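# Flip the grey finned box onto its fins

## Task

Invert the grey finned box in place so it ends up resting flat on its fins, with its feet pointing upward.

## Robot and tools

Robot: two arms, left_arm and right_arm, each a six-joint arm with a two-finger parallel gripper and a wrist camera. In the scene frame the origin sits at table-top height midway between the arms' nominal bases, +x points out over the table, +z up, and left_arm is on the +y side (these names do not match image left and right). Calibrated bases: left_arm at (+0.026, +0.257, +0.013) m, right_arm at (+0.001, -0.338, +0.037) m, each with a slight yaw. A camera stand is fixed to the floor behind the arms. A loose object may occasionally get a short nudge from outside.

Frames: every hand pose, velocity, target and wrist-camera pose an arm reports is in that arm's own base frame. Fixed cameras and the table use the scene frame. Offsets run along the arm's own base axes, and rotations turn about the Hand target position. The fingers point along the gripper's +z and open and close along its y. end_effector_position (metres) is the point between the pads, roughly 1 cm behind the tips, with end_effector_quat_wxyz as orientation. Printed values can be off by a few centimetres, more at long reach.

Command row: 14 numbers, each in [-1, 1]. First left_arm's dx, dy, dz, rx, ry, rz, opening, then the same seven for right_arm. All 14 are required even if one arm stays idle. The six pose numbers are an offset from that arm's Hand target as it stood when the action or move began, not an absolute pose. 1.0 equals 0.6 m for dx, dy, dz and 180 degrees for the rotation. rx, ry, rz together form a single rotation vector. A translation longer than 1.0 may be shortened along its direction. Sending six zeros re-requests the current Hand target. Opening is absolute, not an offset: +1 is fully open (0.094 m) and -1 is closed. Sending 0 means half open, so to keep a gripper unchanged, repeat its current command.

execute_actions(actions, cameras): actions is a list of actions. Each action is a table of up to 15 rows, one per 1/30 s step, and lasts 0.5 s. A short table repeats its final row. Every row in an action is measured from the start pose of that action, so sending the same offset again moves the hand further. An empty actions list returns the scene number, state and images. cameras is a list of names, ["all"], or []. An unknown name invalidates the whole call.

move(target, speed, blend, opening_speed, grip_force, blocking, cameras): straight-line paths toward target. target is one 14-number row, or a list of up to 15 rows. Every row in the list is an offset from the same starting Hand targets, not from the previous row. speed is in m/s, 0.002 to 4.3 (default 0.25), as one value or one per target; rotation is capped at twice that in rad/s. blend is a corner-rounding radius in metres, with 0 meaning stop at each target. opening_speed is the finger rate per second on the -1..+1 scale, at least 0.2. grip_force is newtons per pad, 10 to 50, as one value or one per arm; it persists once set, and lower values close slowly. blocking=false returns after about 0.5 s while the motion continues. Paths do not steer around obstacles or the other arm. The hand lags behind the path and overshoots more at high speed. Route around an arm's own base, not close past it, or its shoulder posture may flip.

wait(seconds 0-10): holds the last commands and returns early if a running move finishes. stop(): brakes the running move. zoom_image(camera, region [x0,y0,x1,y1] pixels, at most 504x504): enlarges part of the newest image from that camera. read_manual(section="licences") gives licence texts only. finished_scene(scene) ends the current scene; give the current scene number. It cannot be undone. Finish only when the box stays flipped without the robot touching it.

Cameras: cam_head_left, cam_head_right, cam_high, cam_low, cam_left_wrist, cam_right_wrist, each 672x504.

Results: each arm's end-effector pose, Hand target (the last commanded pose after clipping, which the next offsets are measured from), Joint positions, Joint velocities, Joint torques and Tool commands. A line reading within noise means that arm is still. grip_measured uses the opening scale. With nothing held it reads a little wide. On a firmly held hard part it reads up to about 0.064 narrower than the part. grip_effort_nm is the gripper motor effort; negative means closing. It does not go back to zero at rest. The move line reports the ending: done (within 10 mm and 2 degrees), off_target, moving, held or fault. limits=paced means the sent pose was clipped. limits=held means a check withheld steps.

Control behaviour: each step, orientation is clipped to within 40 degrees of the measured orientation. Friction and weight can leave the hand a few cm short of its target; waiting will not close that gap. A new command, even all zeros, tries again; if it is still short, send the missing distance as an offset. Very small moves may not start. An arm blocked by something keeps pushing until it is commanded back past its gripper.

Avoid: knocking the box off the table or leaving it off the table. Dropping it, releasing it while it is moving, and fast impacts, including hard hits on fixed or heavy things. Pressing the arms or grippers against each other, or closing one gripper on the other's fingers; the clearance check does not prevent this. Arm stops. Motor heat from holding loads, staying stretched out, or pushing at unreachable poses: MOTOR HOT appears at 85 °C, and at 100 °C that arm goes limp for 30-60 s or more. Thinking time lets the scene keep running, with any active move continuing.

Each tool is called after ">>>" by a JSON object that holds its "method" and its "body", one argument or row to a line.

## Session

>>> {"method": "execute_actions", "body": {
  "actions": []
}}

Scene clock: 0.00 s.
left_arm: end_effector_position=(+0.6527, -0.4944, +0.2907) grip_measured=+1.000 grip_effort_nm=n/a end_effector_quat_wxyz=(+0.305, +0.732, +0.607, -0.050) | right_arm: end_effector_position=(+0.3471, -0.2391, +0.2552) grip_measured=+1.000 grip_effort_nm=n/a end_effector_quat_wxyz=(+0.253, +0.692, +0.642, -0.215)
Joint positions: left_arm=[-0.593 2.294 2.624 -1.321 0.258 1.085 0.094] | right_arm=[-0.362 1.247 1.116 -1.135 0.614 1.186 0.094]
Joint velocities: within noise
Joint torques (N m): no reading
Heat: left arm: hottest elbow 33 °C; right arm: hottest elbow 34 °C.
Hand target: left_arm +0.6557, -0.4964, +0.2943; +0.312, +0.731, +0.605, -0.048 | right_arm +0.3536, -0.2416, +0.2670; +0.264, +0.693, +0.637, -0.209
Tool commands: left_gripper/opening=+1.0 right_gripper/opening=+1.0

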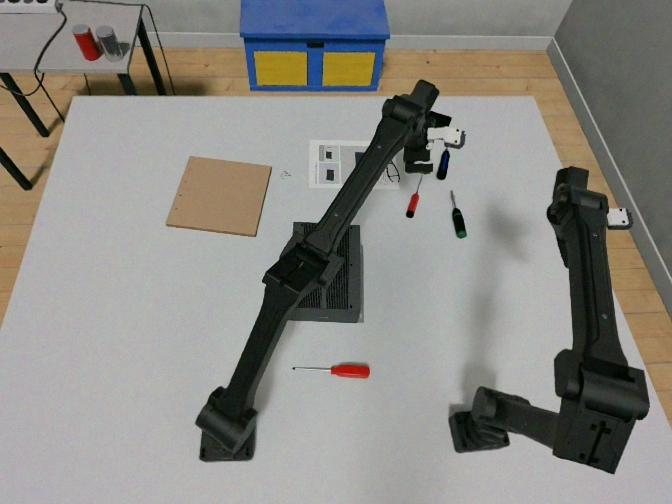

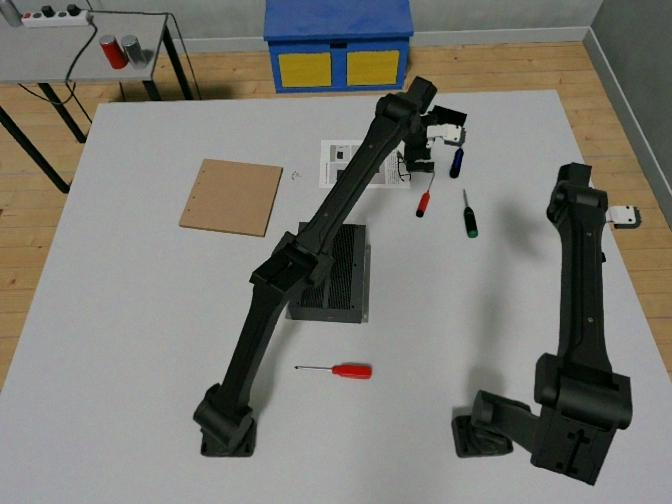

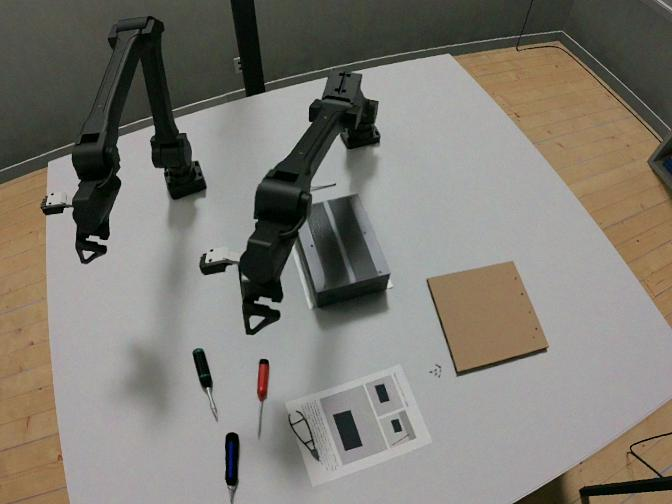

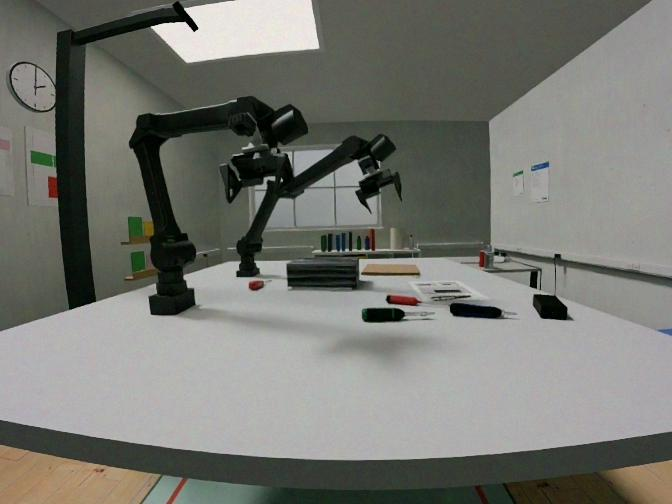

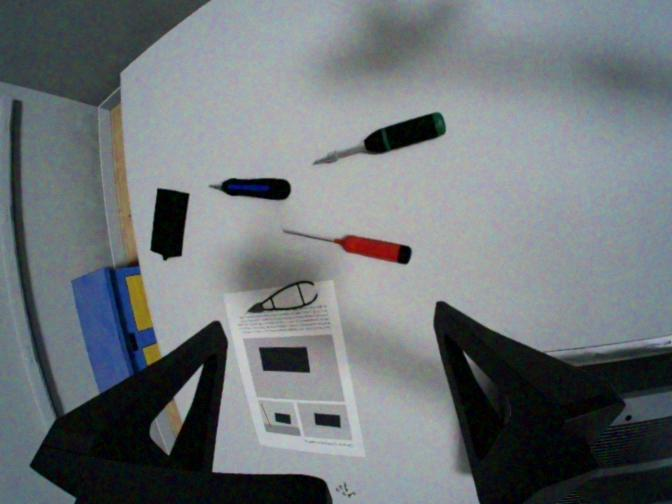

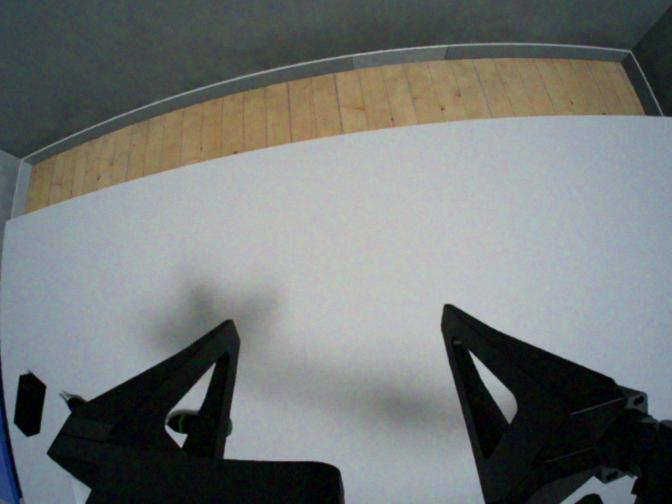

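>>> {"method": "move", "body": {
  "target": [
    [-0.2595,0.5773,0.0095,-0.1493,0.2691,0.1484,-1,0.0433,0.3533,0.0217,0.2364,-0.098,0.291,-1],
    [-0.4262,0.7607,-0.1905,-0.2985,0.5381,0.2967,-1,0.01,0.6033,-0.195,0.4728,-0.196,0.582,-1],
    [-0.4678,0.7023,-0.4122,-0.2985,0.5381,0.2967,-1,-0.0067,0.7033,-0.39,0.4728,-0.196,0.582,-1]
  ],
  "speed": [0.5,0.4,0.2],
  "blend": [0.05,0.03,0],
  "cameras": ["cam_head_left","cam_left_wrist","cam_right_wrist","cam_low"]
}}

Scene clock: 52.87 s.
left_arm: end_effector_position=(+0.3773, -0.0709, +0.0519) grip_measured=-0.988 grip_effort_nm=-0.60 end_effector_quat_wxyz=(+0.038, -0.031, +0.766, -0.641) | right_arm: end_effector_position=(+0.3507, +0.1753, +0.0300) grip_measured=-0.986 grip_effort_nm=-0.77 end_effector_quat_wxyz=(-0.008, -0.002, +0.765, +0.645)
Joint positions: left_arm=[0.271 1.939 0.929 -1.322 1.325 0.795 0.001] | right_arm=[0.012 1.842 0.722 -0.475 -1.401 -0.014 0.001]
Joint torques (N m): left_arm=[-1.55 -11.05 3.63 -0.03 0.66 -0.24] | right_arm=[0.5 -11.63 3.28 0.88 -0.6 0.02]
Heat: left arm: hottest elbow 41 °C; right arm: hottest elbow 42 °C.
Hand target: left_arm +0.3749, -0.0751, +0.0470; +0.029, -0.035, +0.765, -0.642 | right_arm +0.3497, +0.1804, +0.0330; -0.006, -0.008, +0.766, +0.643
Off the commanded pose: left_arm 0.007 m, 1 deg | right_arm 0.006 m, 1 deg.
move: done
Images, in order (width x height): cam_head_left 672x504, cam_low 672x504, cam_left_wrist 672x504, cam_right_wrist 672x504.

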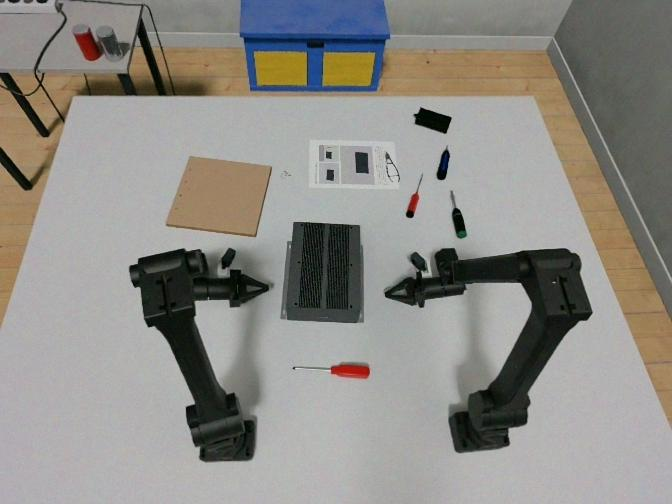

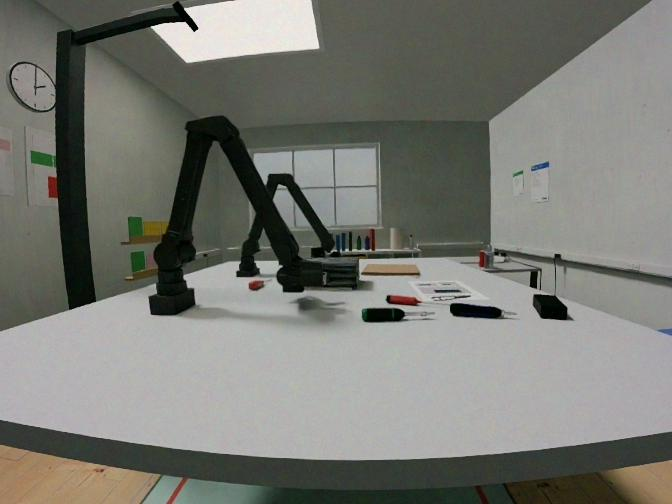

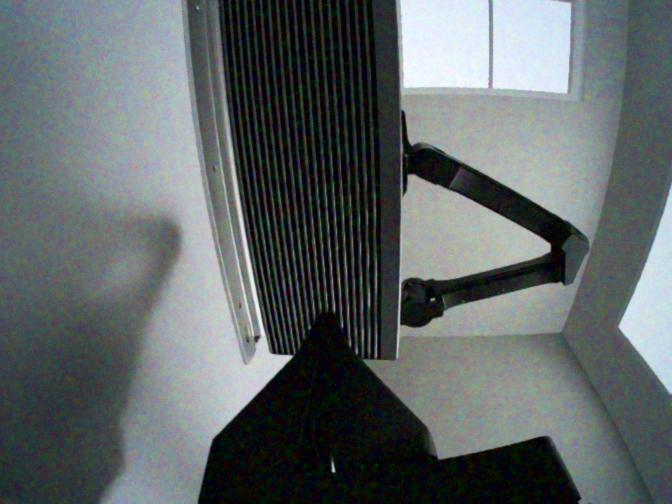

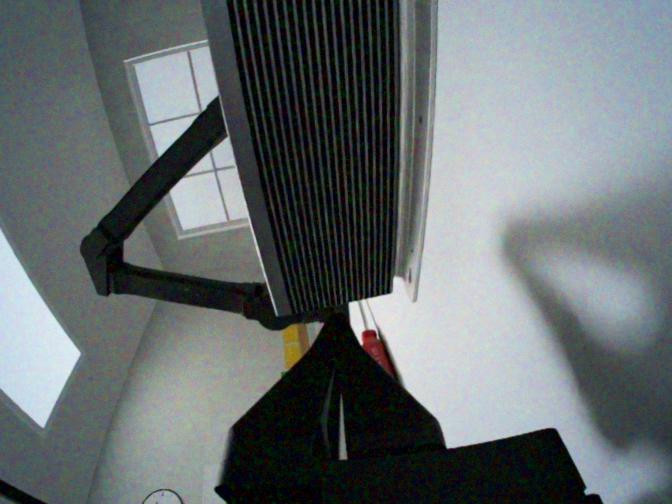

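>>> {"method": "move", "body": {
  "target": [
    [-0.0315,-0.0548,0,0,0,0,-1,0.0088,0.0693,0.0117,0,0,0,-1],
    [-0.0315,-0.0798,0,0,0,0,-1,0.0088,0.0993,0.0117,0,0,0,-1],
    [-0.0847,-0.1968,0,0,0,-0.0637,-1,-0.0815,0.204,0.0117,0,0,0.0637,-1]
  ],
  "speed": [0.12,0.03,0.05],
  "blend": [0.005,0.003,0],
  "cameras": ["cam_head_left","cam_left_wrist","cam_right_wrist"]
}}

Scene clock: 74.17 s.
left_arm: end_effector_position=(+0.3526, -0.1275, +0.0452) grip_measured=-0.988 grip_effort_nm=-0.60 end_effector_quat_wxyz=(+0.026, -0.008, +0.773, -0.634) | right_arm: end_effector_position=(+0.3364, +0.2470, +0.0340) grip_measured=-0.986 grip_effort_nm=-0.77 end_effector_quat_wxyz=(-0.026, -0.017, +0.771, +0.637)
Joint positions: left_arm=[0.126 1.824 0.772 -0.872 1.361 0.391 0.001] | right_arm=[0.218 1.807 0.592 0.32 -1.328 0.708 0.001]
Joint torques (N m): left_arm=[-14.39 -10.4 3.07 -0.94 1.42 0] | right_arm=[11.46 -10.7 3.97 1.26 -1.43 -0.27]
Heat: left arm: hottest elbow 38 °C; right arm: hottest elbow 39 °C.
Hand target: left_arm +0.3243, -0.1931, +0.0470; -0.035, +0.041, +0.765, -0.642 | right_arm +0.3007, +0.3029, +0.0399; -0.071, -0.084, +0.761, +0.639
Off the commanded pose: left_arm 0.072 m, 9 deg | right_arm 0.067 m, 9 deg.
move: off_target (left_arm, right_arm)
Images, in order (width x height): cam_head_left 672x504, cam_left_wrist 672x504, cam_right_wrist 672x504.

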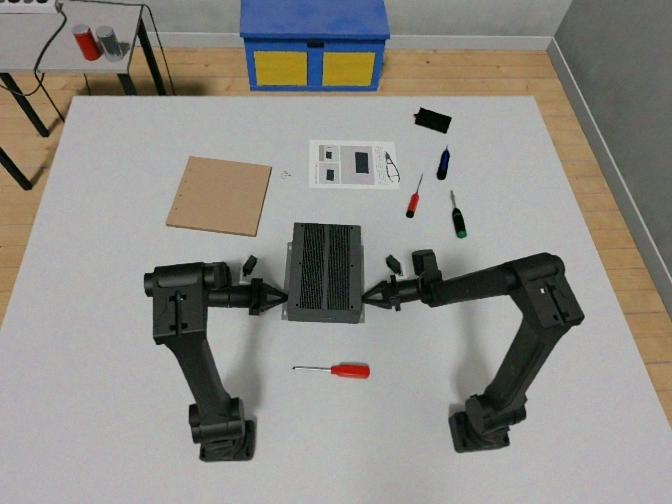

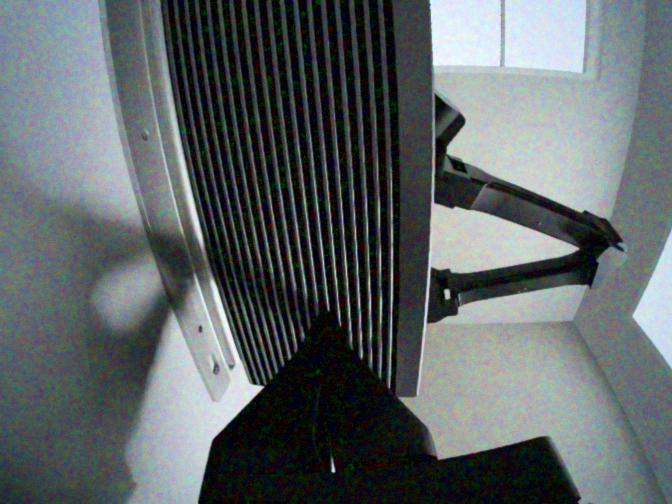

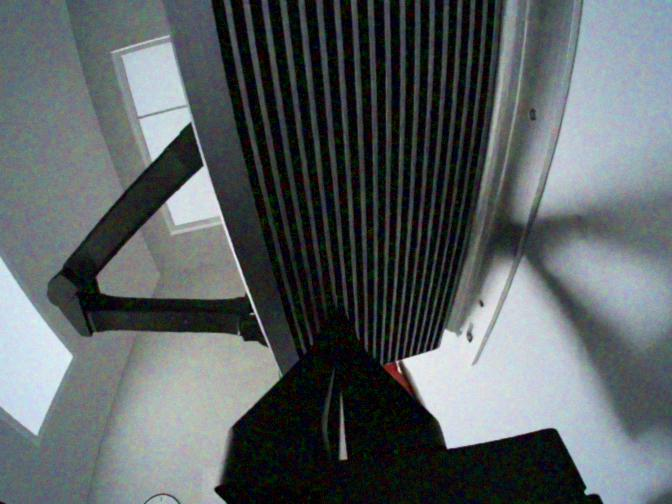

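>>> {"method": "move", "body": {
  "target": [
    [0,0,0.055,0,0,0,-1,0,0,0.055,0,0,0,-1],
    [0.0003,-0.0043,0.1483,0,0,-0.0032,-1,0.0075,0.0087,0.154,0,0,0.0045,-1],
    [0.0258,-0.0178,0.225,0,0,-0.008,-1,0.0362,0.0248,0.2342,0,0,0.0108,-1]
  ],
  "speed": 0.06,
  "blend": [0.01,0.02,0],
  "cameras": ["cam_head_left","cam_left_wrist","cam_right_wrist","cam_low"]
}}

>>> {"method": "zoom_image", "body": {
  "camera": "cam_low",
  "region": [250, 200, 430, 320]
}}

Scene clock: 119.87 s.
left_arm: end_effector_position=(+0.3671, -0.1313, +0.1396) grip_measured=-0.988 grip_effort_nm=-0.60 end_effector_quat_wxyz=(+0.005, -0.002, +0.786, -0.618) | right_arm: end_effector_position=(+0.2780, +0.2622, +0.1207) grip_measured=-0.986 grip_effort_nm=-0.77 end_effector_quat_wxyz=(-0.141, +0.015, +0.773, +0.618)
Joint positions: left_arm=[0.104 1.624 0.891 -1.204 1.315 0.382 0.001] | right_arm=[0.297 1.467 0.597 -0.273 -1.353 0.681 0.001]
Joint torques (N m): left_arm=[-14.97 -15.15 6.71 -3.06 3.28 -0.19] | right_arm=[6.59 -10.4 17.28 2.86 -1.05 -0.24]
Heat: left arm: hottest elbow 36 °C; right arm: hottest elbow 38 °C.
Hand target: left_arm +0.3396, -0.2038, +0.1820; -0.043, +0.051, +0.764, -0.641 | right_arm +0.3224, +0.3177, +0.1805; -0.081, -0.097, +0.760, +0.638
Off the commanded pose: left_arm 0.088 m, 9 deg | right_arm 0.093 m, 15 deg.
move: off_target (left_arm, right_arm)
Images, in order (width x height): cam_head_left 672x504, cam_low 672x504, cam_left_wrist 672x504, cam_right_wrist 672x504.

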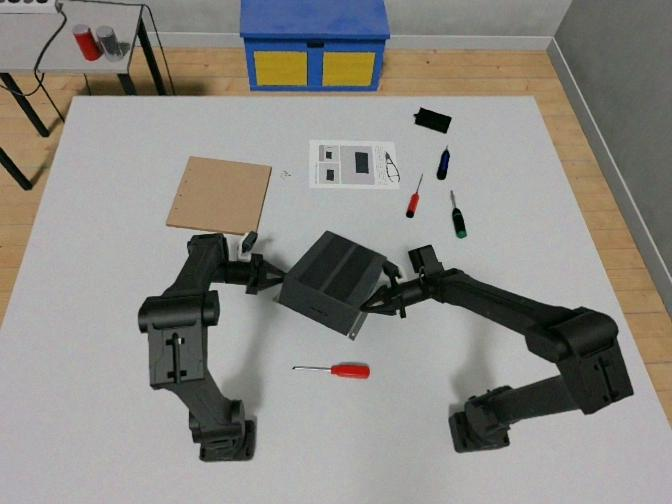

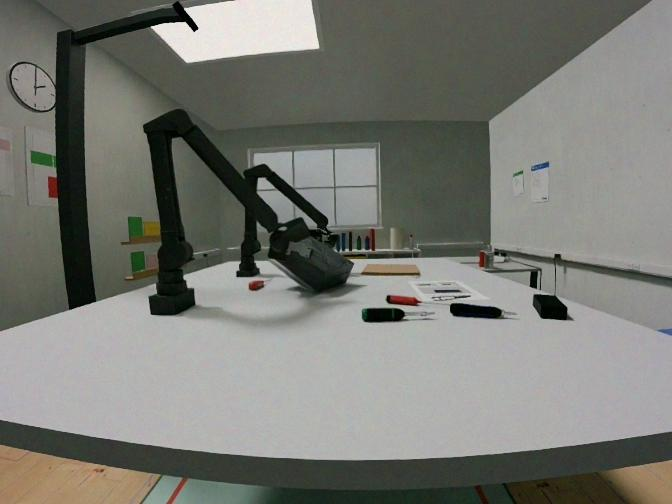

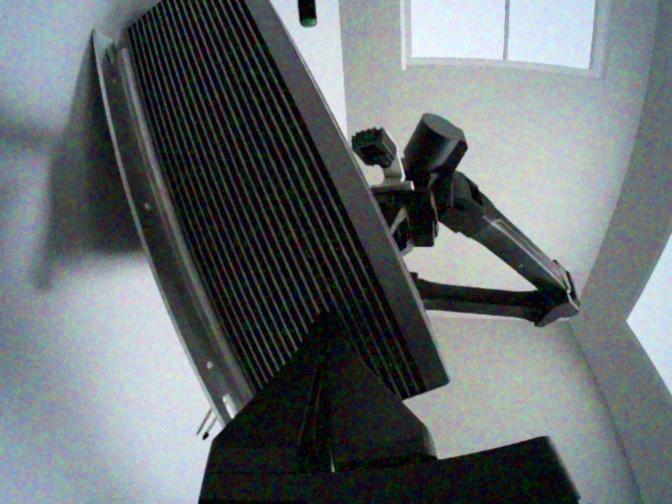

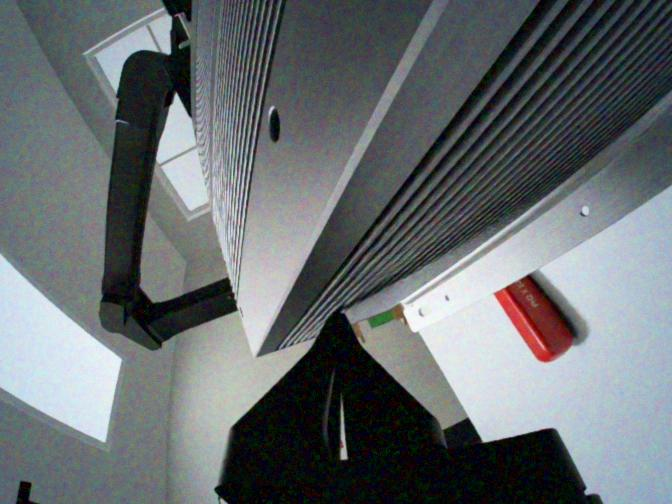

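Scaled by 2.800.

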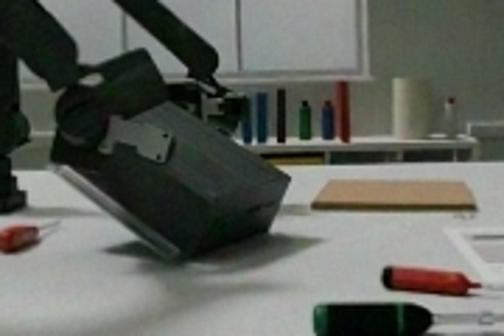

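>>> {"method": "move", "body": {
  "target": [0,0.008,-0.2,0,0,0,-1,-0.03,0,-0.2,0,0,0,-1],
  "speed": 0.07,
  "cameras": ["cam_head_left","cam_left_wrist","cam_right_wrist","cam_low"]
}}

Scene clock: 139.33 s.
left_arm: end_effector_position=(+0.3770, -0.1224, +0.0640) grip_measured=-0.988 grip_effort_nm=-0.60 end_effector_quat_wxyz=(+0.030, +0.014, +0.782, -0.623) | right_arm: end_effector_position=(+0.2876, +0.2709, +0.0500) grip_measured=-0.986 grip_effort_nm=-0.77 end_effector_quat_wxyz=(-0.003, -0.156, +0.769, +0.620)
Joint positions: left_arm=[0.128 1.819 0.871 -1.023 1.327 0.476 0.001] | right_arm=[0.317 1.692 0.588 -0.025 -1.312 0.26 0.001]
Joint torques (N m): left_arm=[-15.33 -10.64 1.95 -0.92 2.32 -0.12] | right_arm=[7.24 -5.42 12.6 0.29 -1.99 2.22]
Heat: left arm: hottest wrist yaw 42 °C; right arm: hottest elbow 47 °C.
Hand target: left_arm +0.3397, -0.1990, +0.0620; -0.043, +0.051, +0.764, -0.641 | right_arm +0.3044, +0.3177, +0.0606; -0.081, -0.097, +0.760, +0.638
Off the commanded pose: left_arm 0.085 m, 10 deg | right_arm 0.051 m, 11 deg.
move: off_target (left_arm, right_arm)
Images, in order (width x height): cam_head_left 672x504, cam_low 672x504, cam_left_wrist 672x504, cam_right_wrist 672x504.

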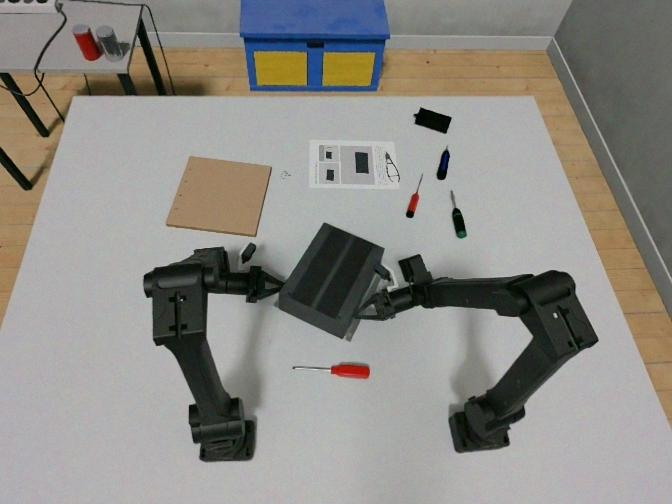

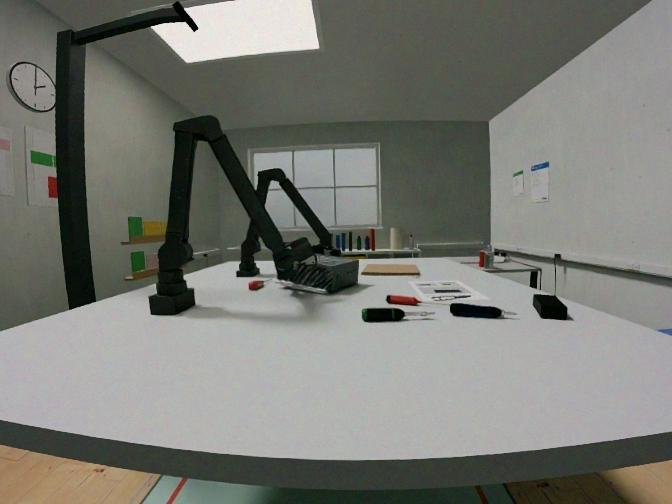

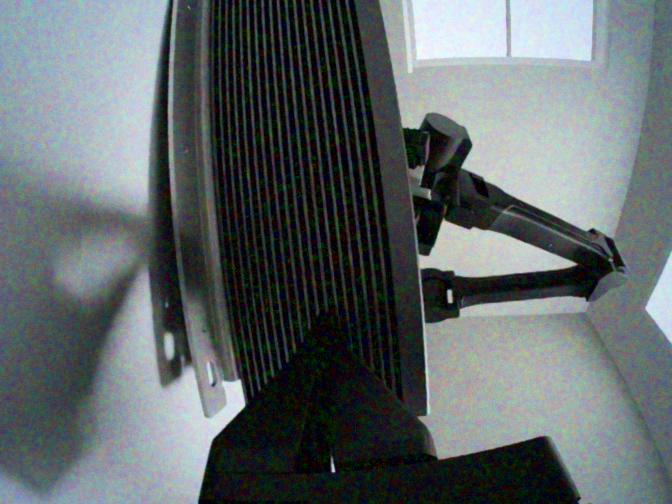

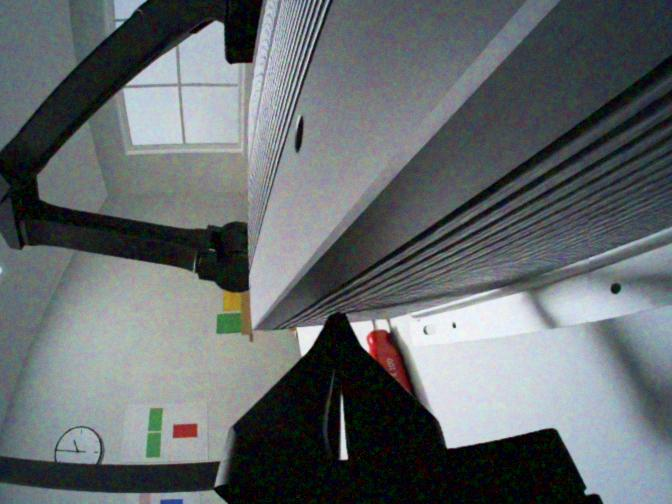

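>>> {"method": "move", "body": {
  "target": [
    [0,0.005,-0.05,0,0,0,-1,-0.02,-0.01,-0.06,0,0,0,-1]
  ],
  "speed": 0.05,
  "cameras": ["cam_head_left","cam_left_wrist","cam_right_wrist","cam_low"]
}}

>>> {"method": "zoom_image", "body": {
  "camera": "cam_low",
  "region": [250, 220, 400, 320]
}}

Scene clock: 147.47 s.
left_arm: end_effector_position=(+0.3737, -0.1233, +0.0454) grip_measured=-0.988 grip_effort_nm=-0.60 end_effector_quat_wxyz=(+0.032, +0.018, +0.777, -0.628) | right_arm: end_effector_position=(+0.2880, +0.2676, +0.0320) grip_measured=-0.986 grip_effort_nm=-0.77 end_effector_quat_wxyz=(+0.026, -0.206, +0.754, +0.623)
Joint positions: left_arm=[0.128 1.873 0.865 -0.998 1.339 0.521 0.001] | right_arm=[0.305 1.764 0.614 -0.084 -1.334 0.038 0.001]
Joint torques (N m): left_arm=[-14.74 -8.7 1.95 -0.08 1.72 -0.22] | right_arm=[7.47 -3.43 10.89 -0.53 -1.61 2.67]
Heat: left arm: hottest wrist yaw 41 °C; right arm: hottest elbow 49 °C.
Hand target: left_arm +0.3397, -0.1960, +0.0320; -0.043, +0.051, +0.764, -0.641 | right_arm +0.2924, +0.3117, +0.0246; -0.081, -0.097, +0.760, +0.638
Off the commanded pose: left_arm 0.081 m, 10 deg | right_arm 0.045 m, 18 deg.
move: off_target (left_arm, right_arm)
Images, in order (width x height): cam_head_left 672x504, cam_low 672x504, cam_left_wrist 672x504, cam_right_wrist 672x504.

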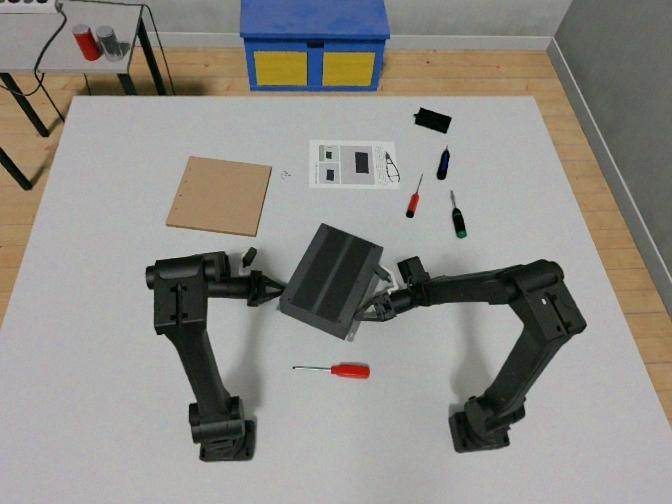

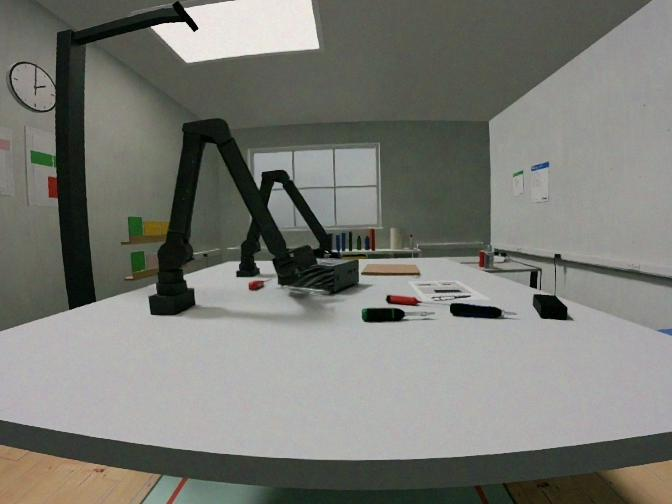

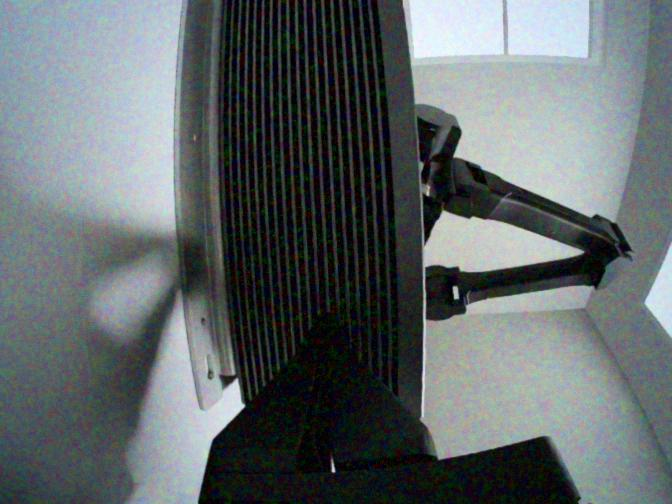

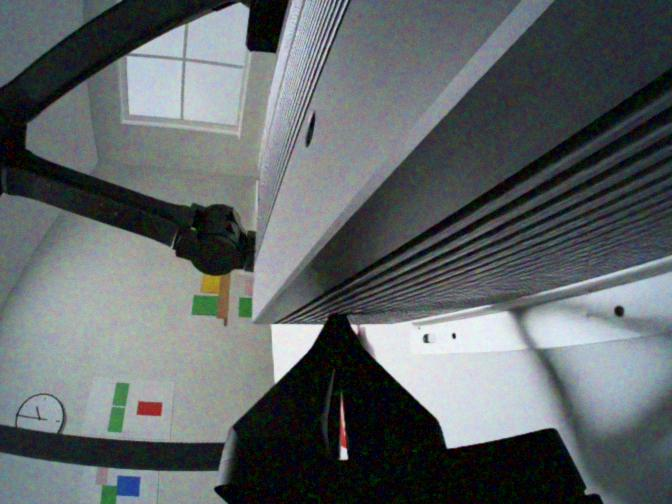

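Scaled by 3.360.

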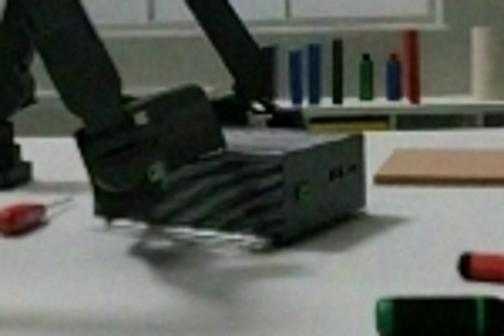

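>>> {"method": "move", "body": {
  "target": [
    [0.0567,0.1212,0.0133,0,0,0.0717,-1,-0.0073,-0.0735,0.0123,0,0,-0.0745,-1],
    [0.0567,0.2378,0.02,0,0,0.0717,-1,-0.0073,-0.1985,0.02,0,0,-0.0745,-1]
  ],
  "speed": [0.06,0.12],
  "blend": [0.005,0],
  "cameras": ["all"]
}}

>>> {"method": "zoom_image", "body": {
  "camera": "cam_low",
  "region": [250, 220, 400, 320]
}}

Scene clock: 164.43 s.
left_arm: end_effector_position=(+0.3694, -0.0565, +0.0495) grip_measured=-0.988 grip_effort_nm=-0.60 end_effector_quat_wxyz=(+0.033, -0.033, +0.766, -0.641) | right_arm: end_effector_position=(+0.2752, +0.1959, +0.0303) grip_measured=-0.986 grip_effort_nm=-0.76 end_effector_quat_wxyz=(-0.022, -0.001, +0.767, +0.641)
Joint positions: left_arm=[0.313 1.966 0.94 -1.426 1.289 0.909 0.001] | right_arm=[0.089 1.716 0.459 -0.03 -1.385 0.322 0.001]
Joint torques (N m): left_arm=[-0.26 -9.82 5.33 -1.11 0.35 0.05] | right_arm=[-2.14 -9.23 4.27 0.81 -0.81 -0.15]
Heat: left arm: hottest wrist yaw 37 °C; right arm: hottest elbow 47 °C.
Hand target: left_arm +0.3738, -0.0533, +0.0440; +0.029, -0.035, +0.765, -0.642 | right_arm +0.2880, +0.1926, +0.0366; -0.006, -0.008, +0.766, +0.643
Off the commanded pose: left_arm 0.008 m, 1 deg | right_arm 0.015 m, 2 deg.
move: off_target (right_arm)

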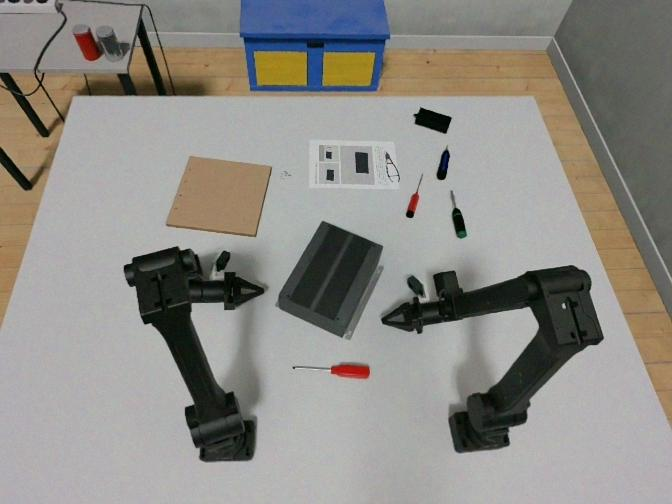

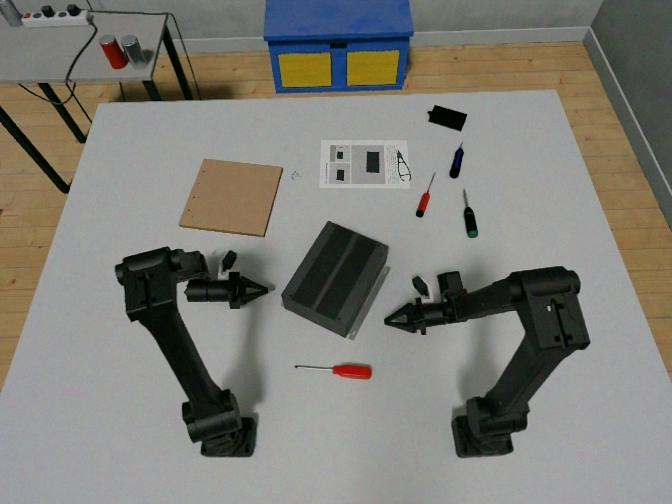

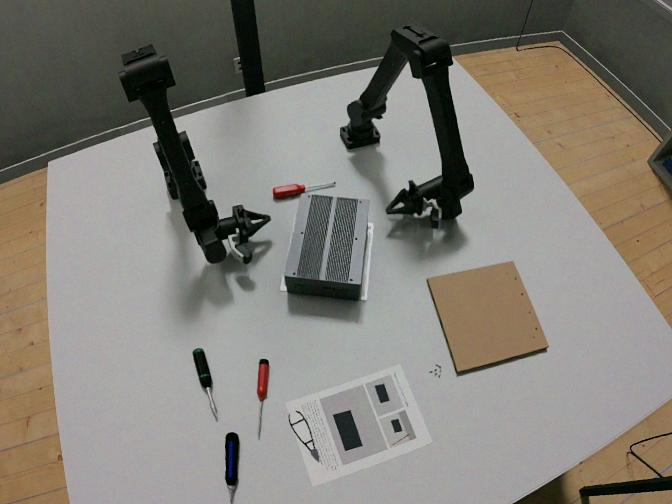

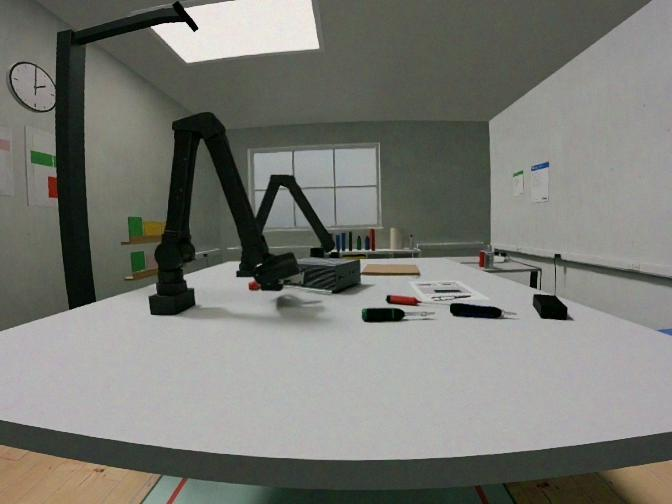

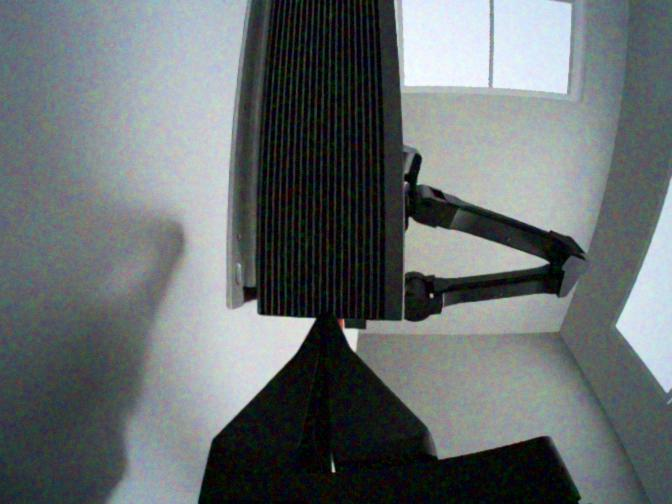

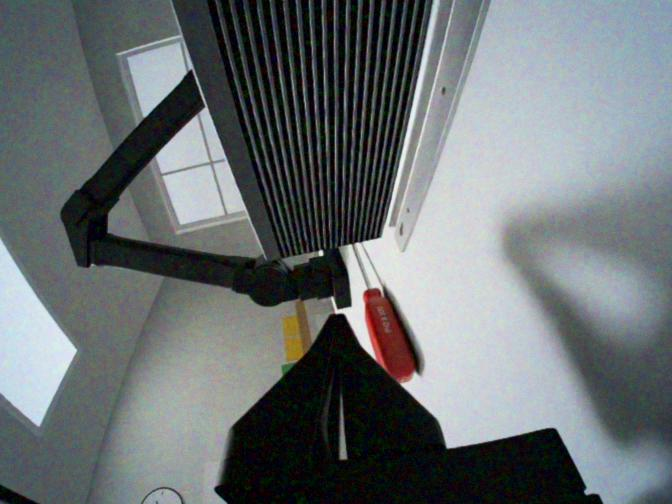

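Scaled by 3.360.

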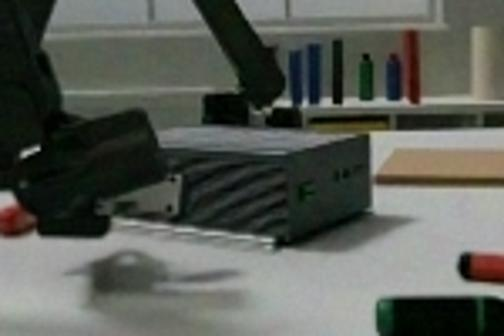

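>>> {"method": "move", "body": {
  "target": [
    [-0.0513,0,0.005,0,0,0,-1,0.2733,-0.071,0.0057,0,0,-0.0344,-1],
    [-0.0513,-0.1745,0.005,0,0,0,-1,0.2733,0.0807,0.0057,0,0,-0.0344,-1]
  ],
  "speed": [0.2,0.06],
  "cameras": ["cam_head_left","cam_left_wrist","cam_right_wrist"]
}}

Scene clock: 210.43 s.
left_arm: end_effector_position=(+0.3390, -0.1413, +0.0457) grip_measured=-0.988 grip_effort_nm=-0.60 end_effector_quat_wxyz=(+0.028, -0.060, +0.759, -0.648) | right_arm: end_effector_position=(+0.4800, +0.1885, +0.0388) grip_measured=-0.986 grip_effort_nm=-0.76 end_effector_quat_wxyz=(+0.072, +0.079, +0.769, +0.630)
Joint positions: left_arm=[0.093 1.729 0.585 -0.252 1.409 -0.213 0.001] | right_arm=[0.05 1.929 0.81 0.47 -1.24 0.936 0.001]
Joint torques (N m): left_arm=[-5.13 -9.11 5.39 2.07 0.08 -0.21] | right_arm=[7.71 -12.69 3.56 2.28 -1.93 -0.01]
Heat: left arm: hottest elbow 35 °C; right arm: hottest elbow 41 °C.
Hand target: left_arm +0.3430, -0.1580, +0.0470; +0.029, -0.035, +0.765, -0.642 | right_arm +0.4521, +0.2411, +0.0400; +0.029, +0.033, +0.765, +0.642
Off the commanded pose: left_arm 0.017 m, 3 deg | right_arm 0.059 m, 7 deg.
move: off_target (left_arm, right_arm)
Images, in order (width x height): cam_head_left 672x504, cam_left_wrist 672x504, cam_right_wrist 672x504.

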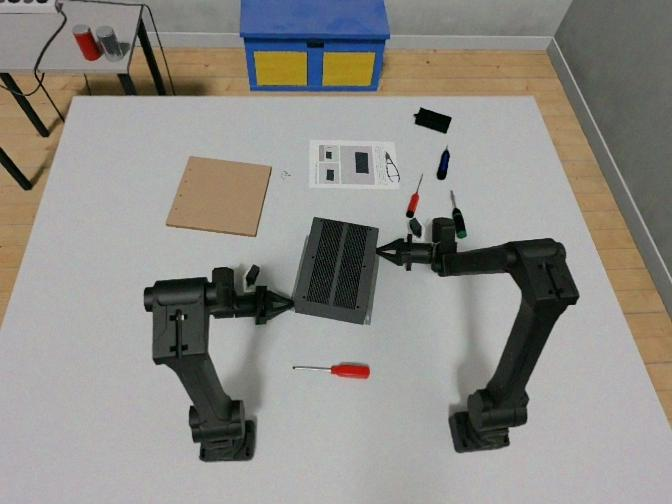

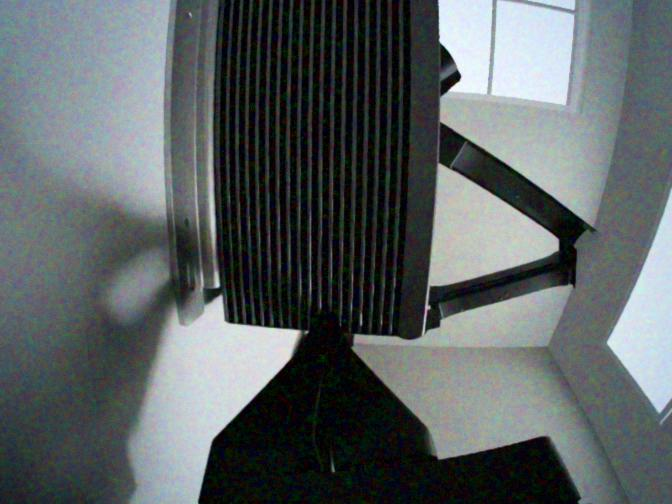

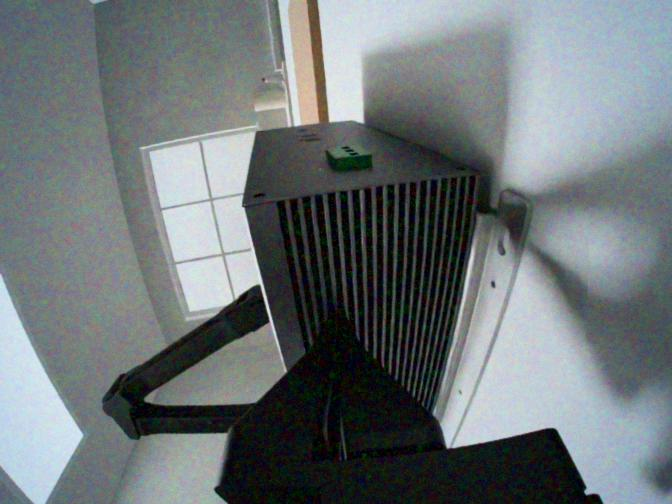

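>>> {"method": "move", "body": {
  "target": [0.005,-0.055,0,0,0,0,-1,0.03,0.075,0,0,0,0,-1],
  "speed": 0.05,
  "cameras": ["cam_head_left","cam_left_wrist","cam_right_wrist"]
}}

Scene clock: 222.10 s.
left_arm: end_effector_position=(+0.3320, -0.1745, +0.0470) grip_measured=-0.988 grip_effort_nm=-0.60 end_effector_quat_wxyz=(+0.018, -0.056, +0.758, -0.649) | right_arm: end_effector_position=(+0.5170, +0.1966, +0.0386) grip_measured=-0.986 grip_effort_nm=-0.76 end_effector_quat_wxyz=(+0.104, +0.104, +0.769, +0.622)
Joint positions: left_arm=[-0.01 1.719 0.488 0.271 1.379 -0.667 0.001] | right_arm=[0.074 1.972 0.866 0.585 -1.146 1.058 0.001]
Joint torques (N m): left_arm=[-4.89 -7.53 6.69 2.8 -0.74 -0.26] | right_arm=[12.22 -13.92 3.48 2.18 -3.16 0]
Heat: left arm: hottest elbow 35 °C; right arm: hottest elbow 39 °C.
Hand target: left_arm +0.3460, -0.1910, +0.0469; +0.029, -0.035, +0.765, -0.642 | right_arm +0.4699, +0.2861, +0.0400; +0.028, +0.033, +0.765, +0.642
Off the commanded pose: left_arm 0.022 m, 3 deg | right_arm 0.101 m, 12 deg.
move: off_target (left_arm, right_arm)
Images, in order (width x height): cam_head_left 672x504, cam_left_wrist 672x504, cam_right_wrist 672x504.

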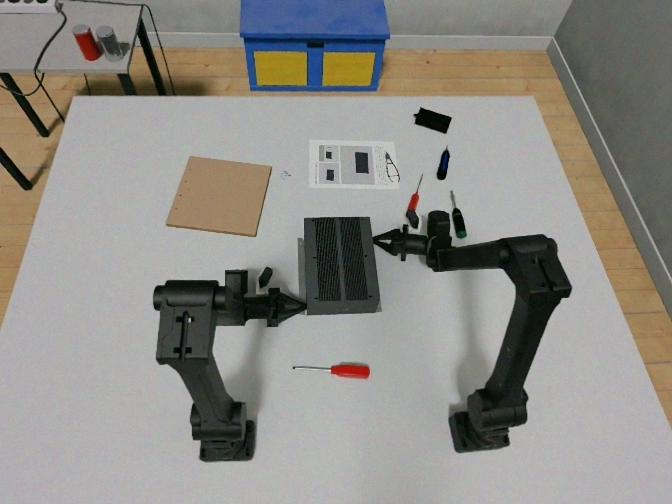

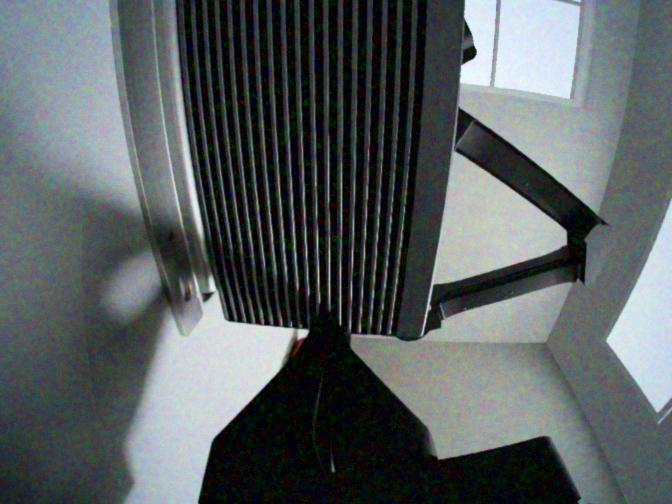

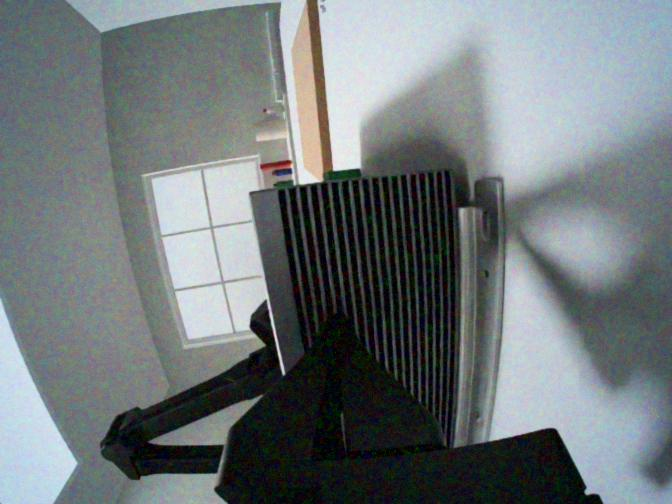

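>>> {"method": "move", "body": {
  "target": [
    [-0.0117,0.0317,0,0,0,0,-1,0.0785,-0.1435,0,0,0,0,-1],
    [-0.0017,0.1017,0,0,0,0,-1,0.0583,-0.2183,0,0,0,0,-1],
    [0.0467,0.0933,0.005,0,0,0,-1,-0.1165,-0.2102,-0.01,0,0,0,-1],
    [0.0467,0.0433,0.005,0,0,0,-1,-0.1165,-0.1485,-0.01,0,0,0,-1]
  ],
  "speed": [0.08,0.12,0.2,0.1],
  "blend": [0.003,0.01,0.01,0],
  "cameras": ["cam_head_left","cam_left_wrist","cam_right_wrist"]
}}

Scene clock: 251.83 s.
left_arm: end_effector_position=(+0.3762, -0.1620, +0.0542) grip_measured=-0.988 grip_effort_nm=-0.60 end_effector_quat_wxyz=(+0.034, -0.032, +0.765, -0.643) | right_arm: end_effector_position=(+0.4011, +0.1928, +0.0331) grip_measured=-0.986 grip_effort_nm=-0.76 end_effector_quat_wxyz=(+0.028, +0.037, +0.765, +0.642)
Joint positions: left_arm=[0.025 1.748 0.66 -0.103 1.385 -0.373 0.001] | right_arm=[0.059 1.86 0.674 0.318 -1.34 0.72 0.001]
Joint torques (N m): left_arm=[-1.55 -9.47 4.46 1.76 0.57 -0.23] | right_arm=[0.73 -11.58 3.51 2.06 -0.38 -0.04]
Heat: left arm: hottest elbow 36 °C; right arm: hottest wrist yaw 39 °C.
Hand target: left_arm +0.3740, -0.1650, +0.0500; +0.029, -0.035, +0.765, -0.642 | right_arm +0.4002, +0.1969, +0.0340; +0.029, +0.033, +0.765, +0.642
Off the commanded pose: left_arm 0.006 m, 1 deg | right_arm 0.004 m, 0 deg.
move: done
Images, in order (width x height): cam_head_left 672x504, cam_left_wrist 672x504, cam_right_wrist 672x504.

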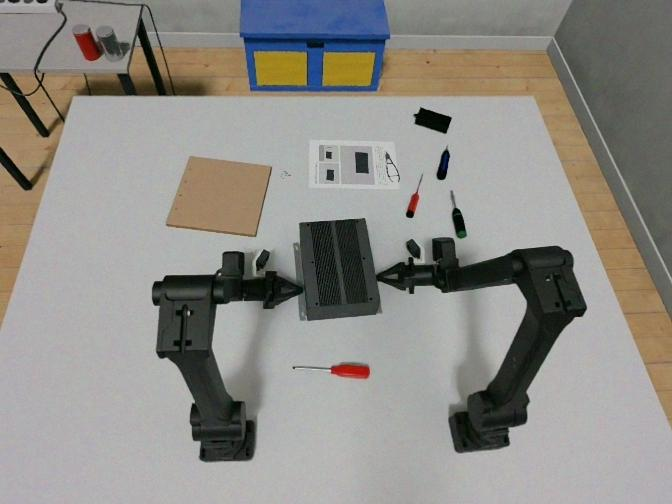

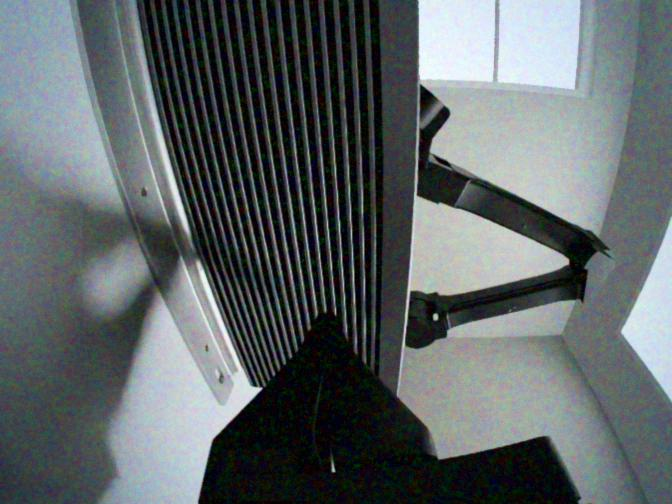

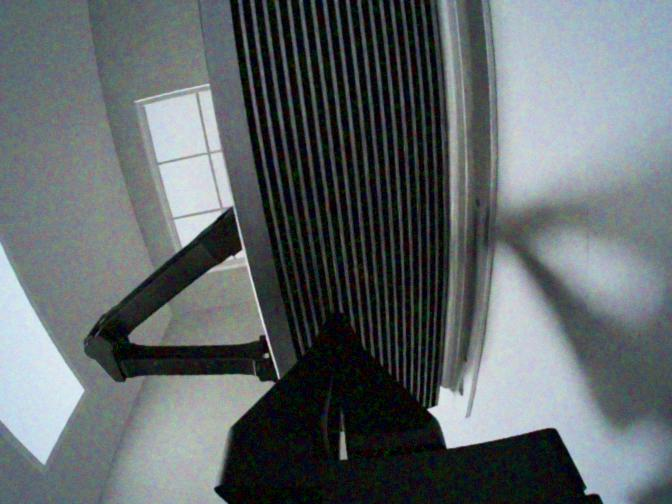

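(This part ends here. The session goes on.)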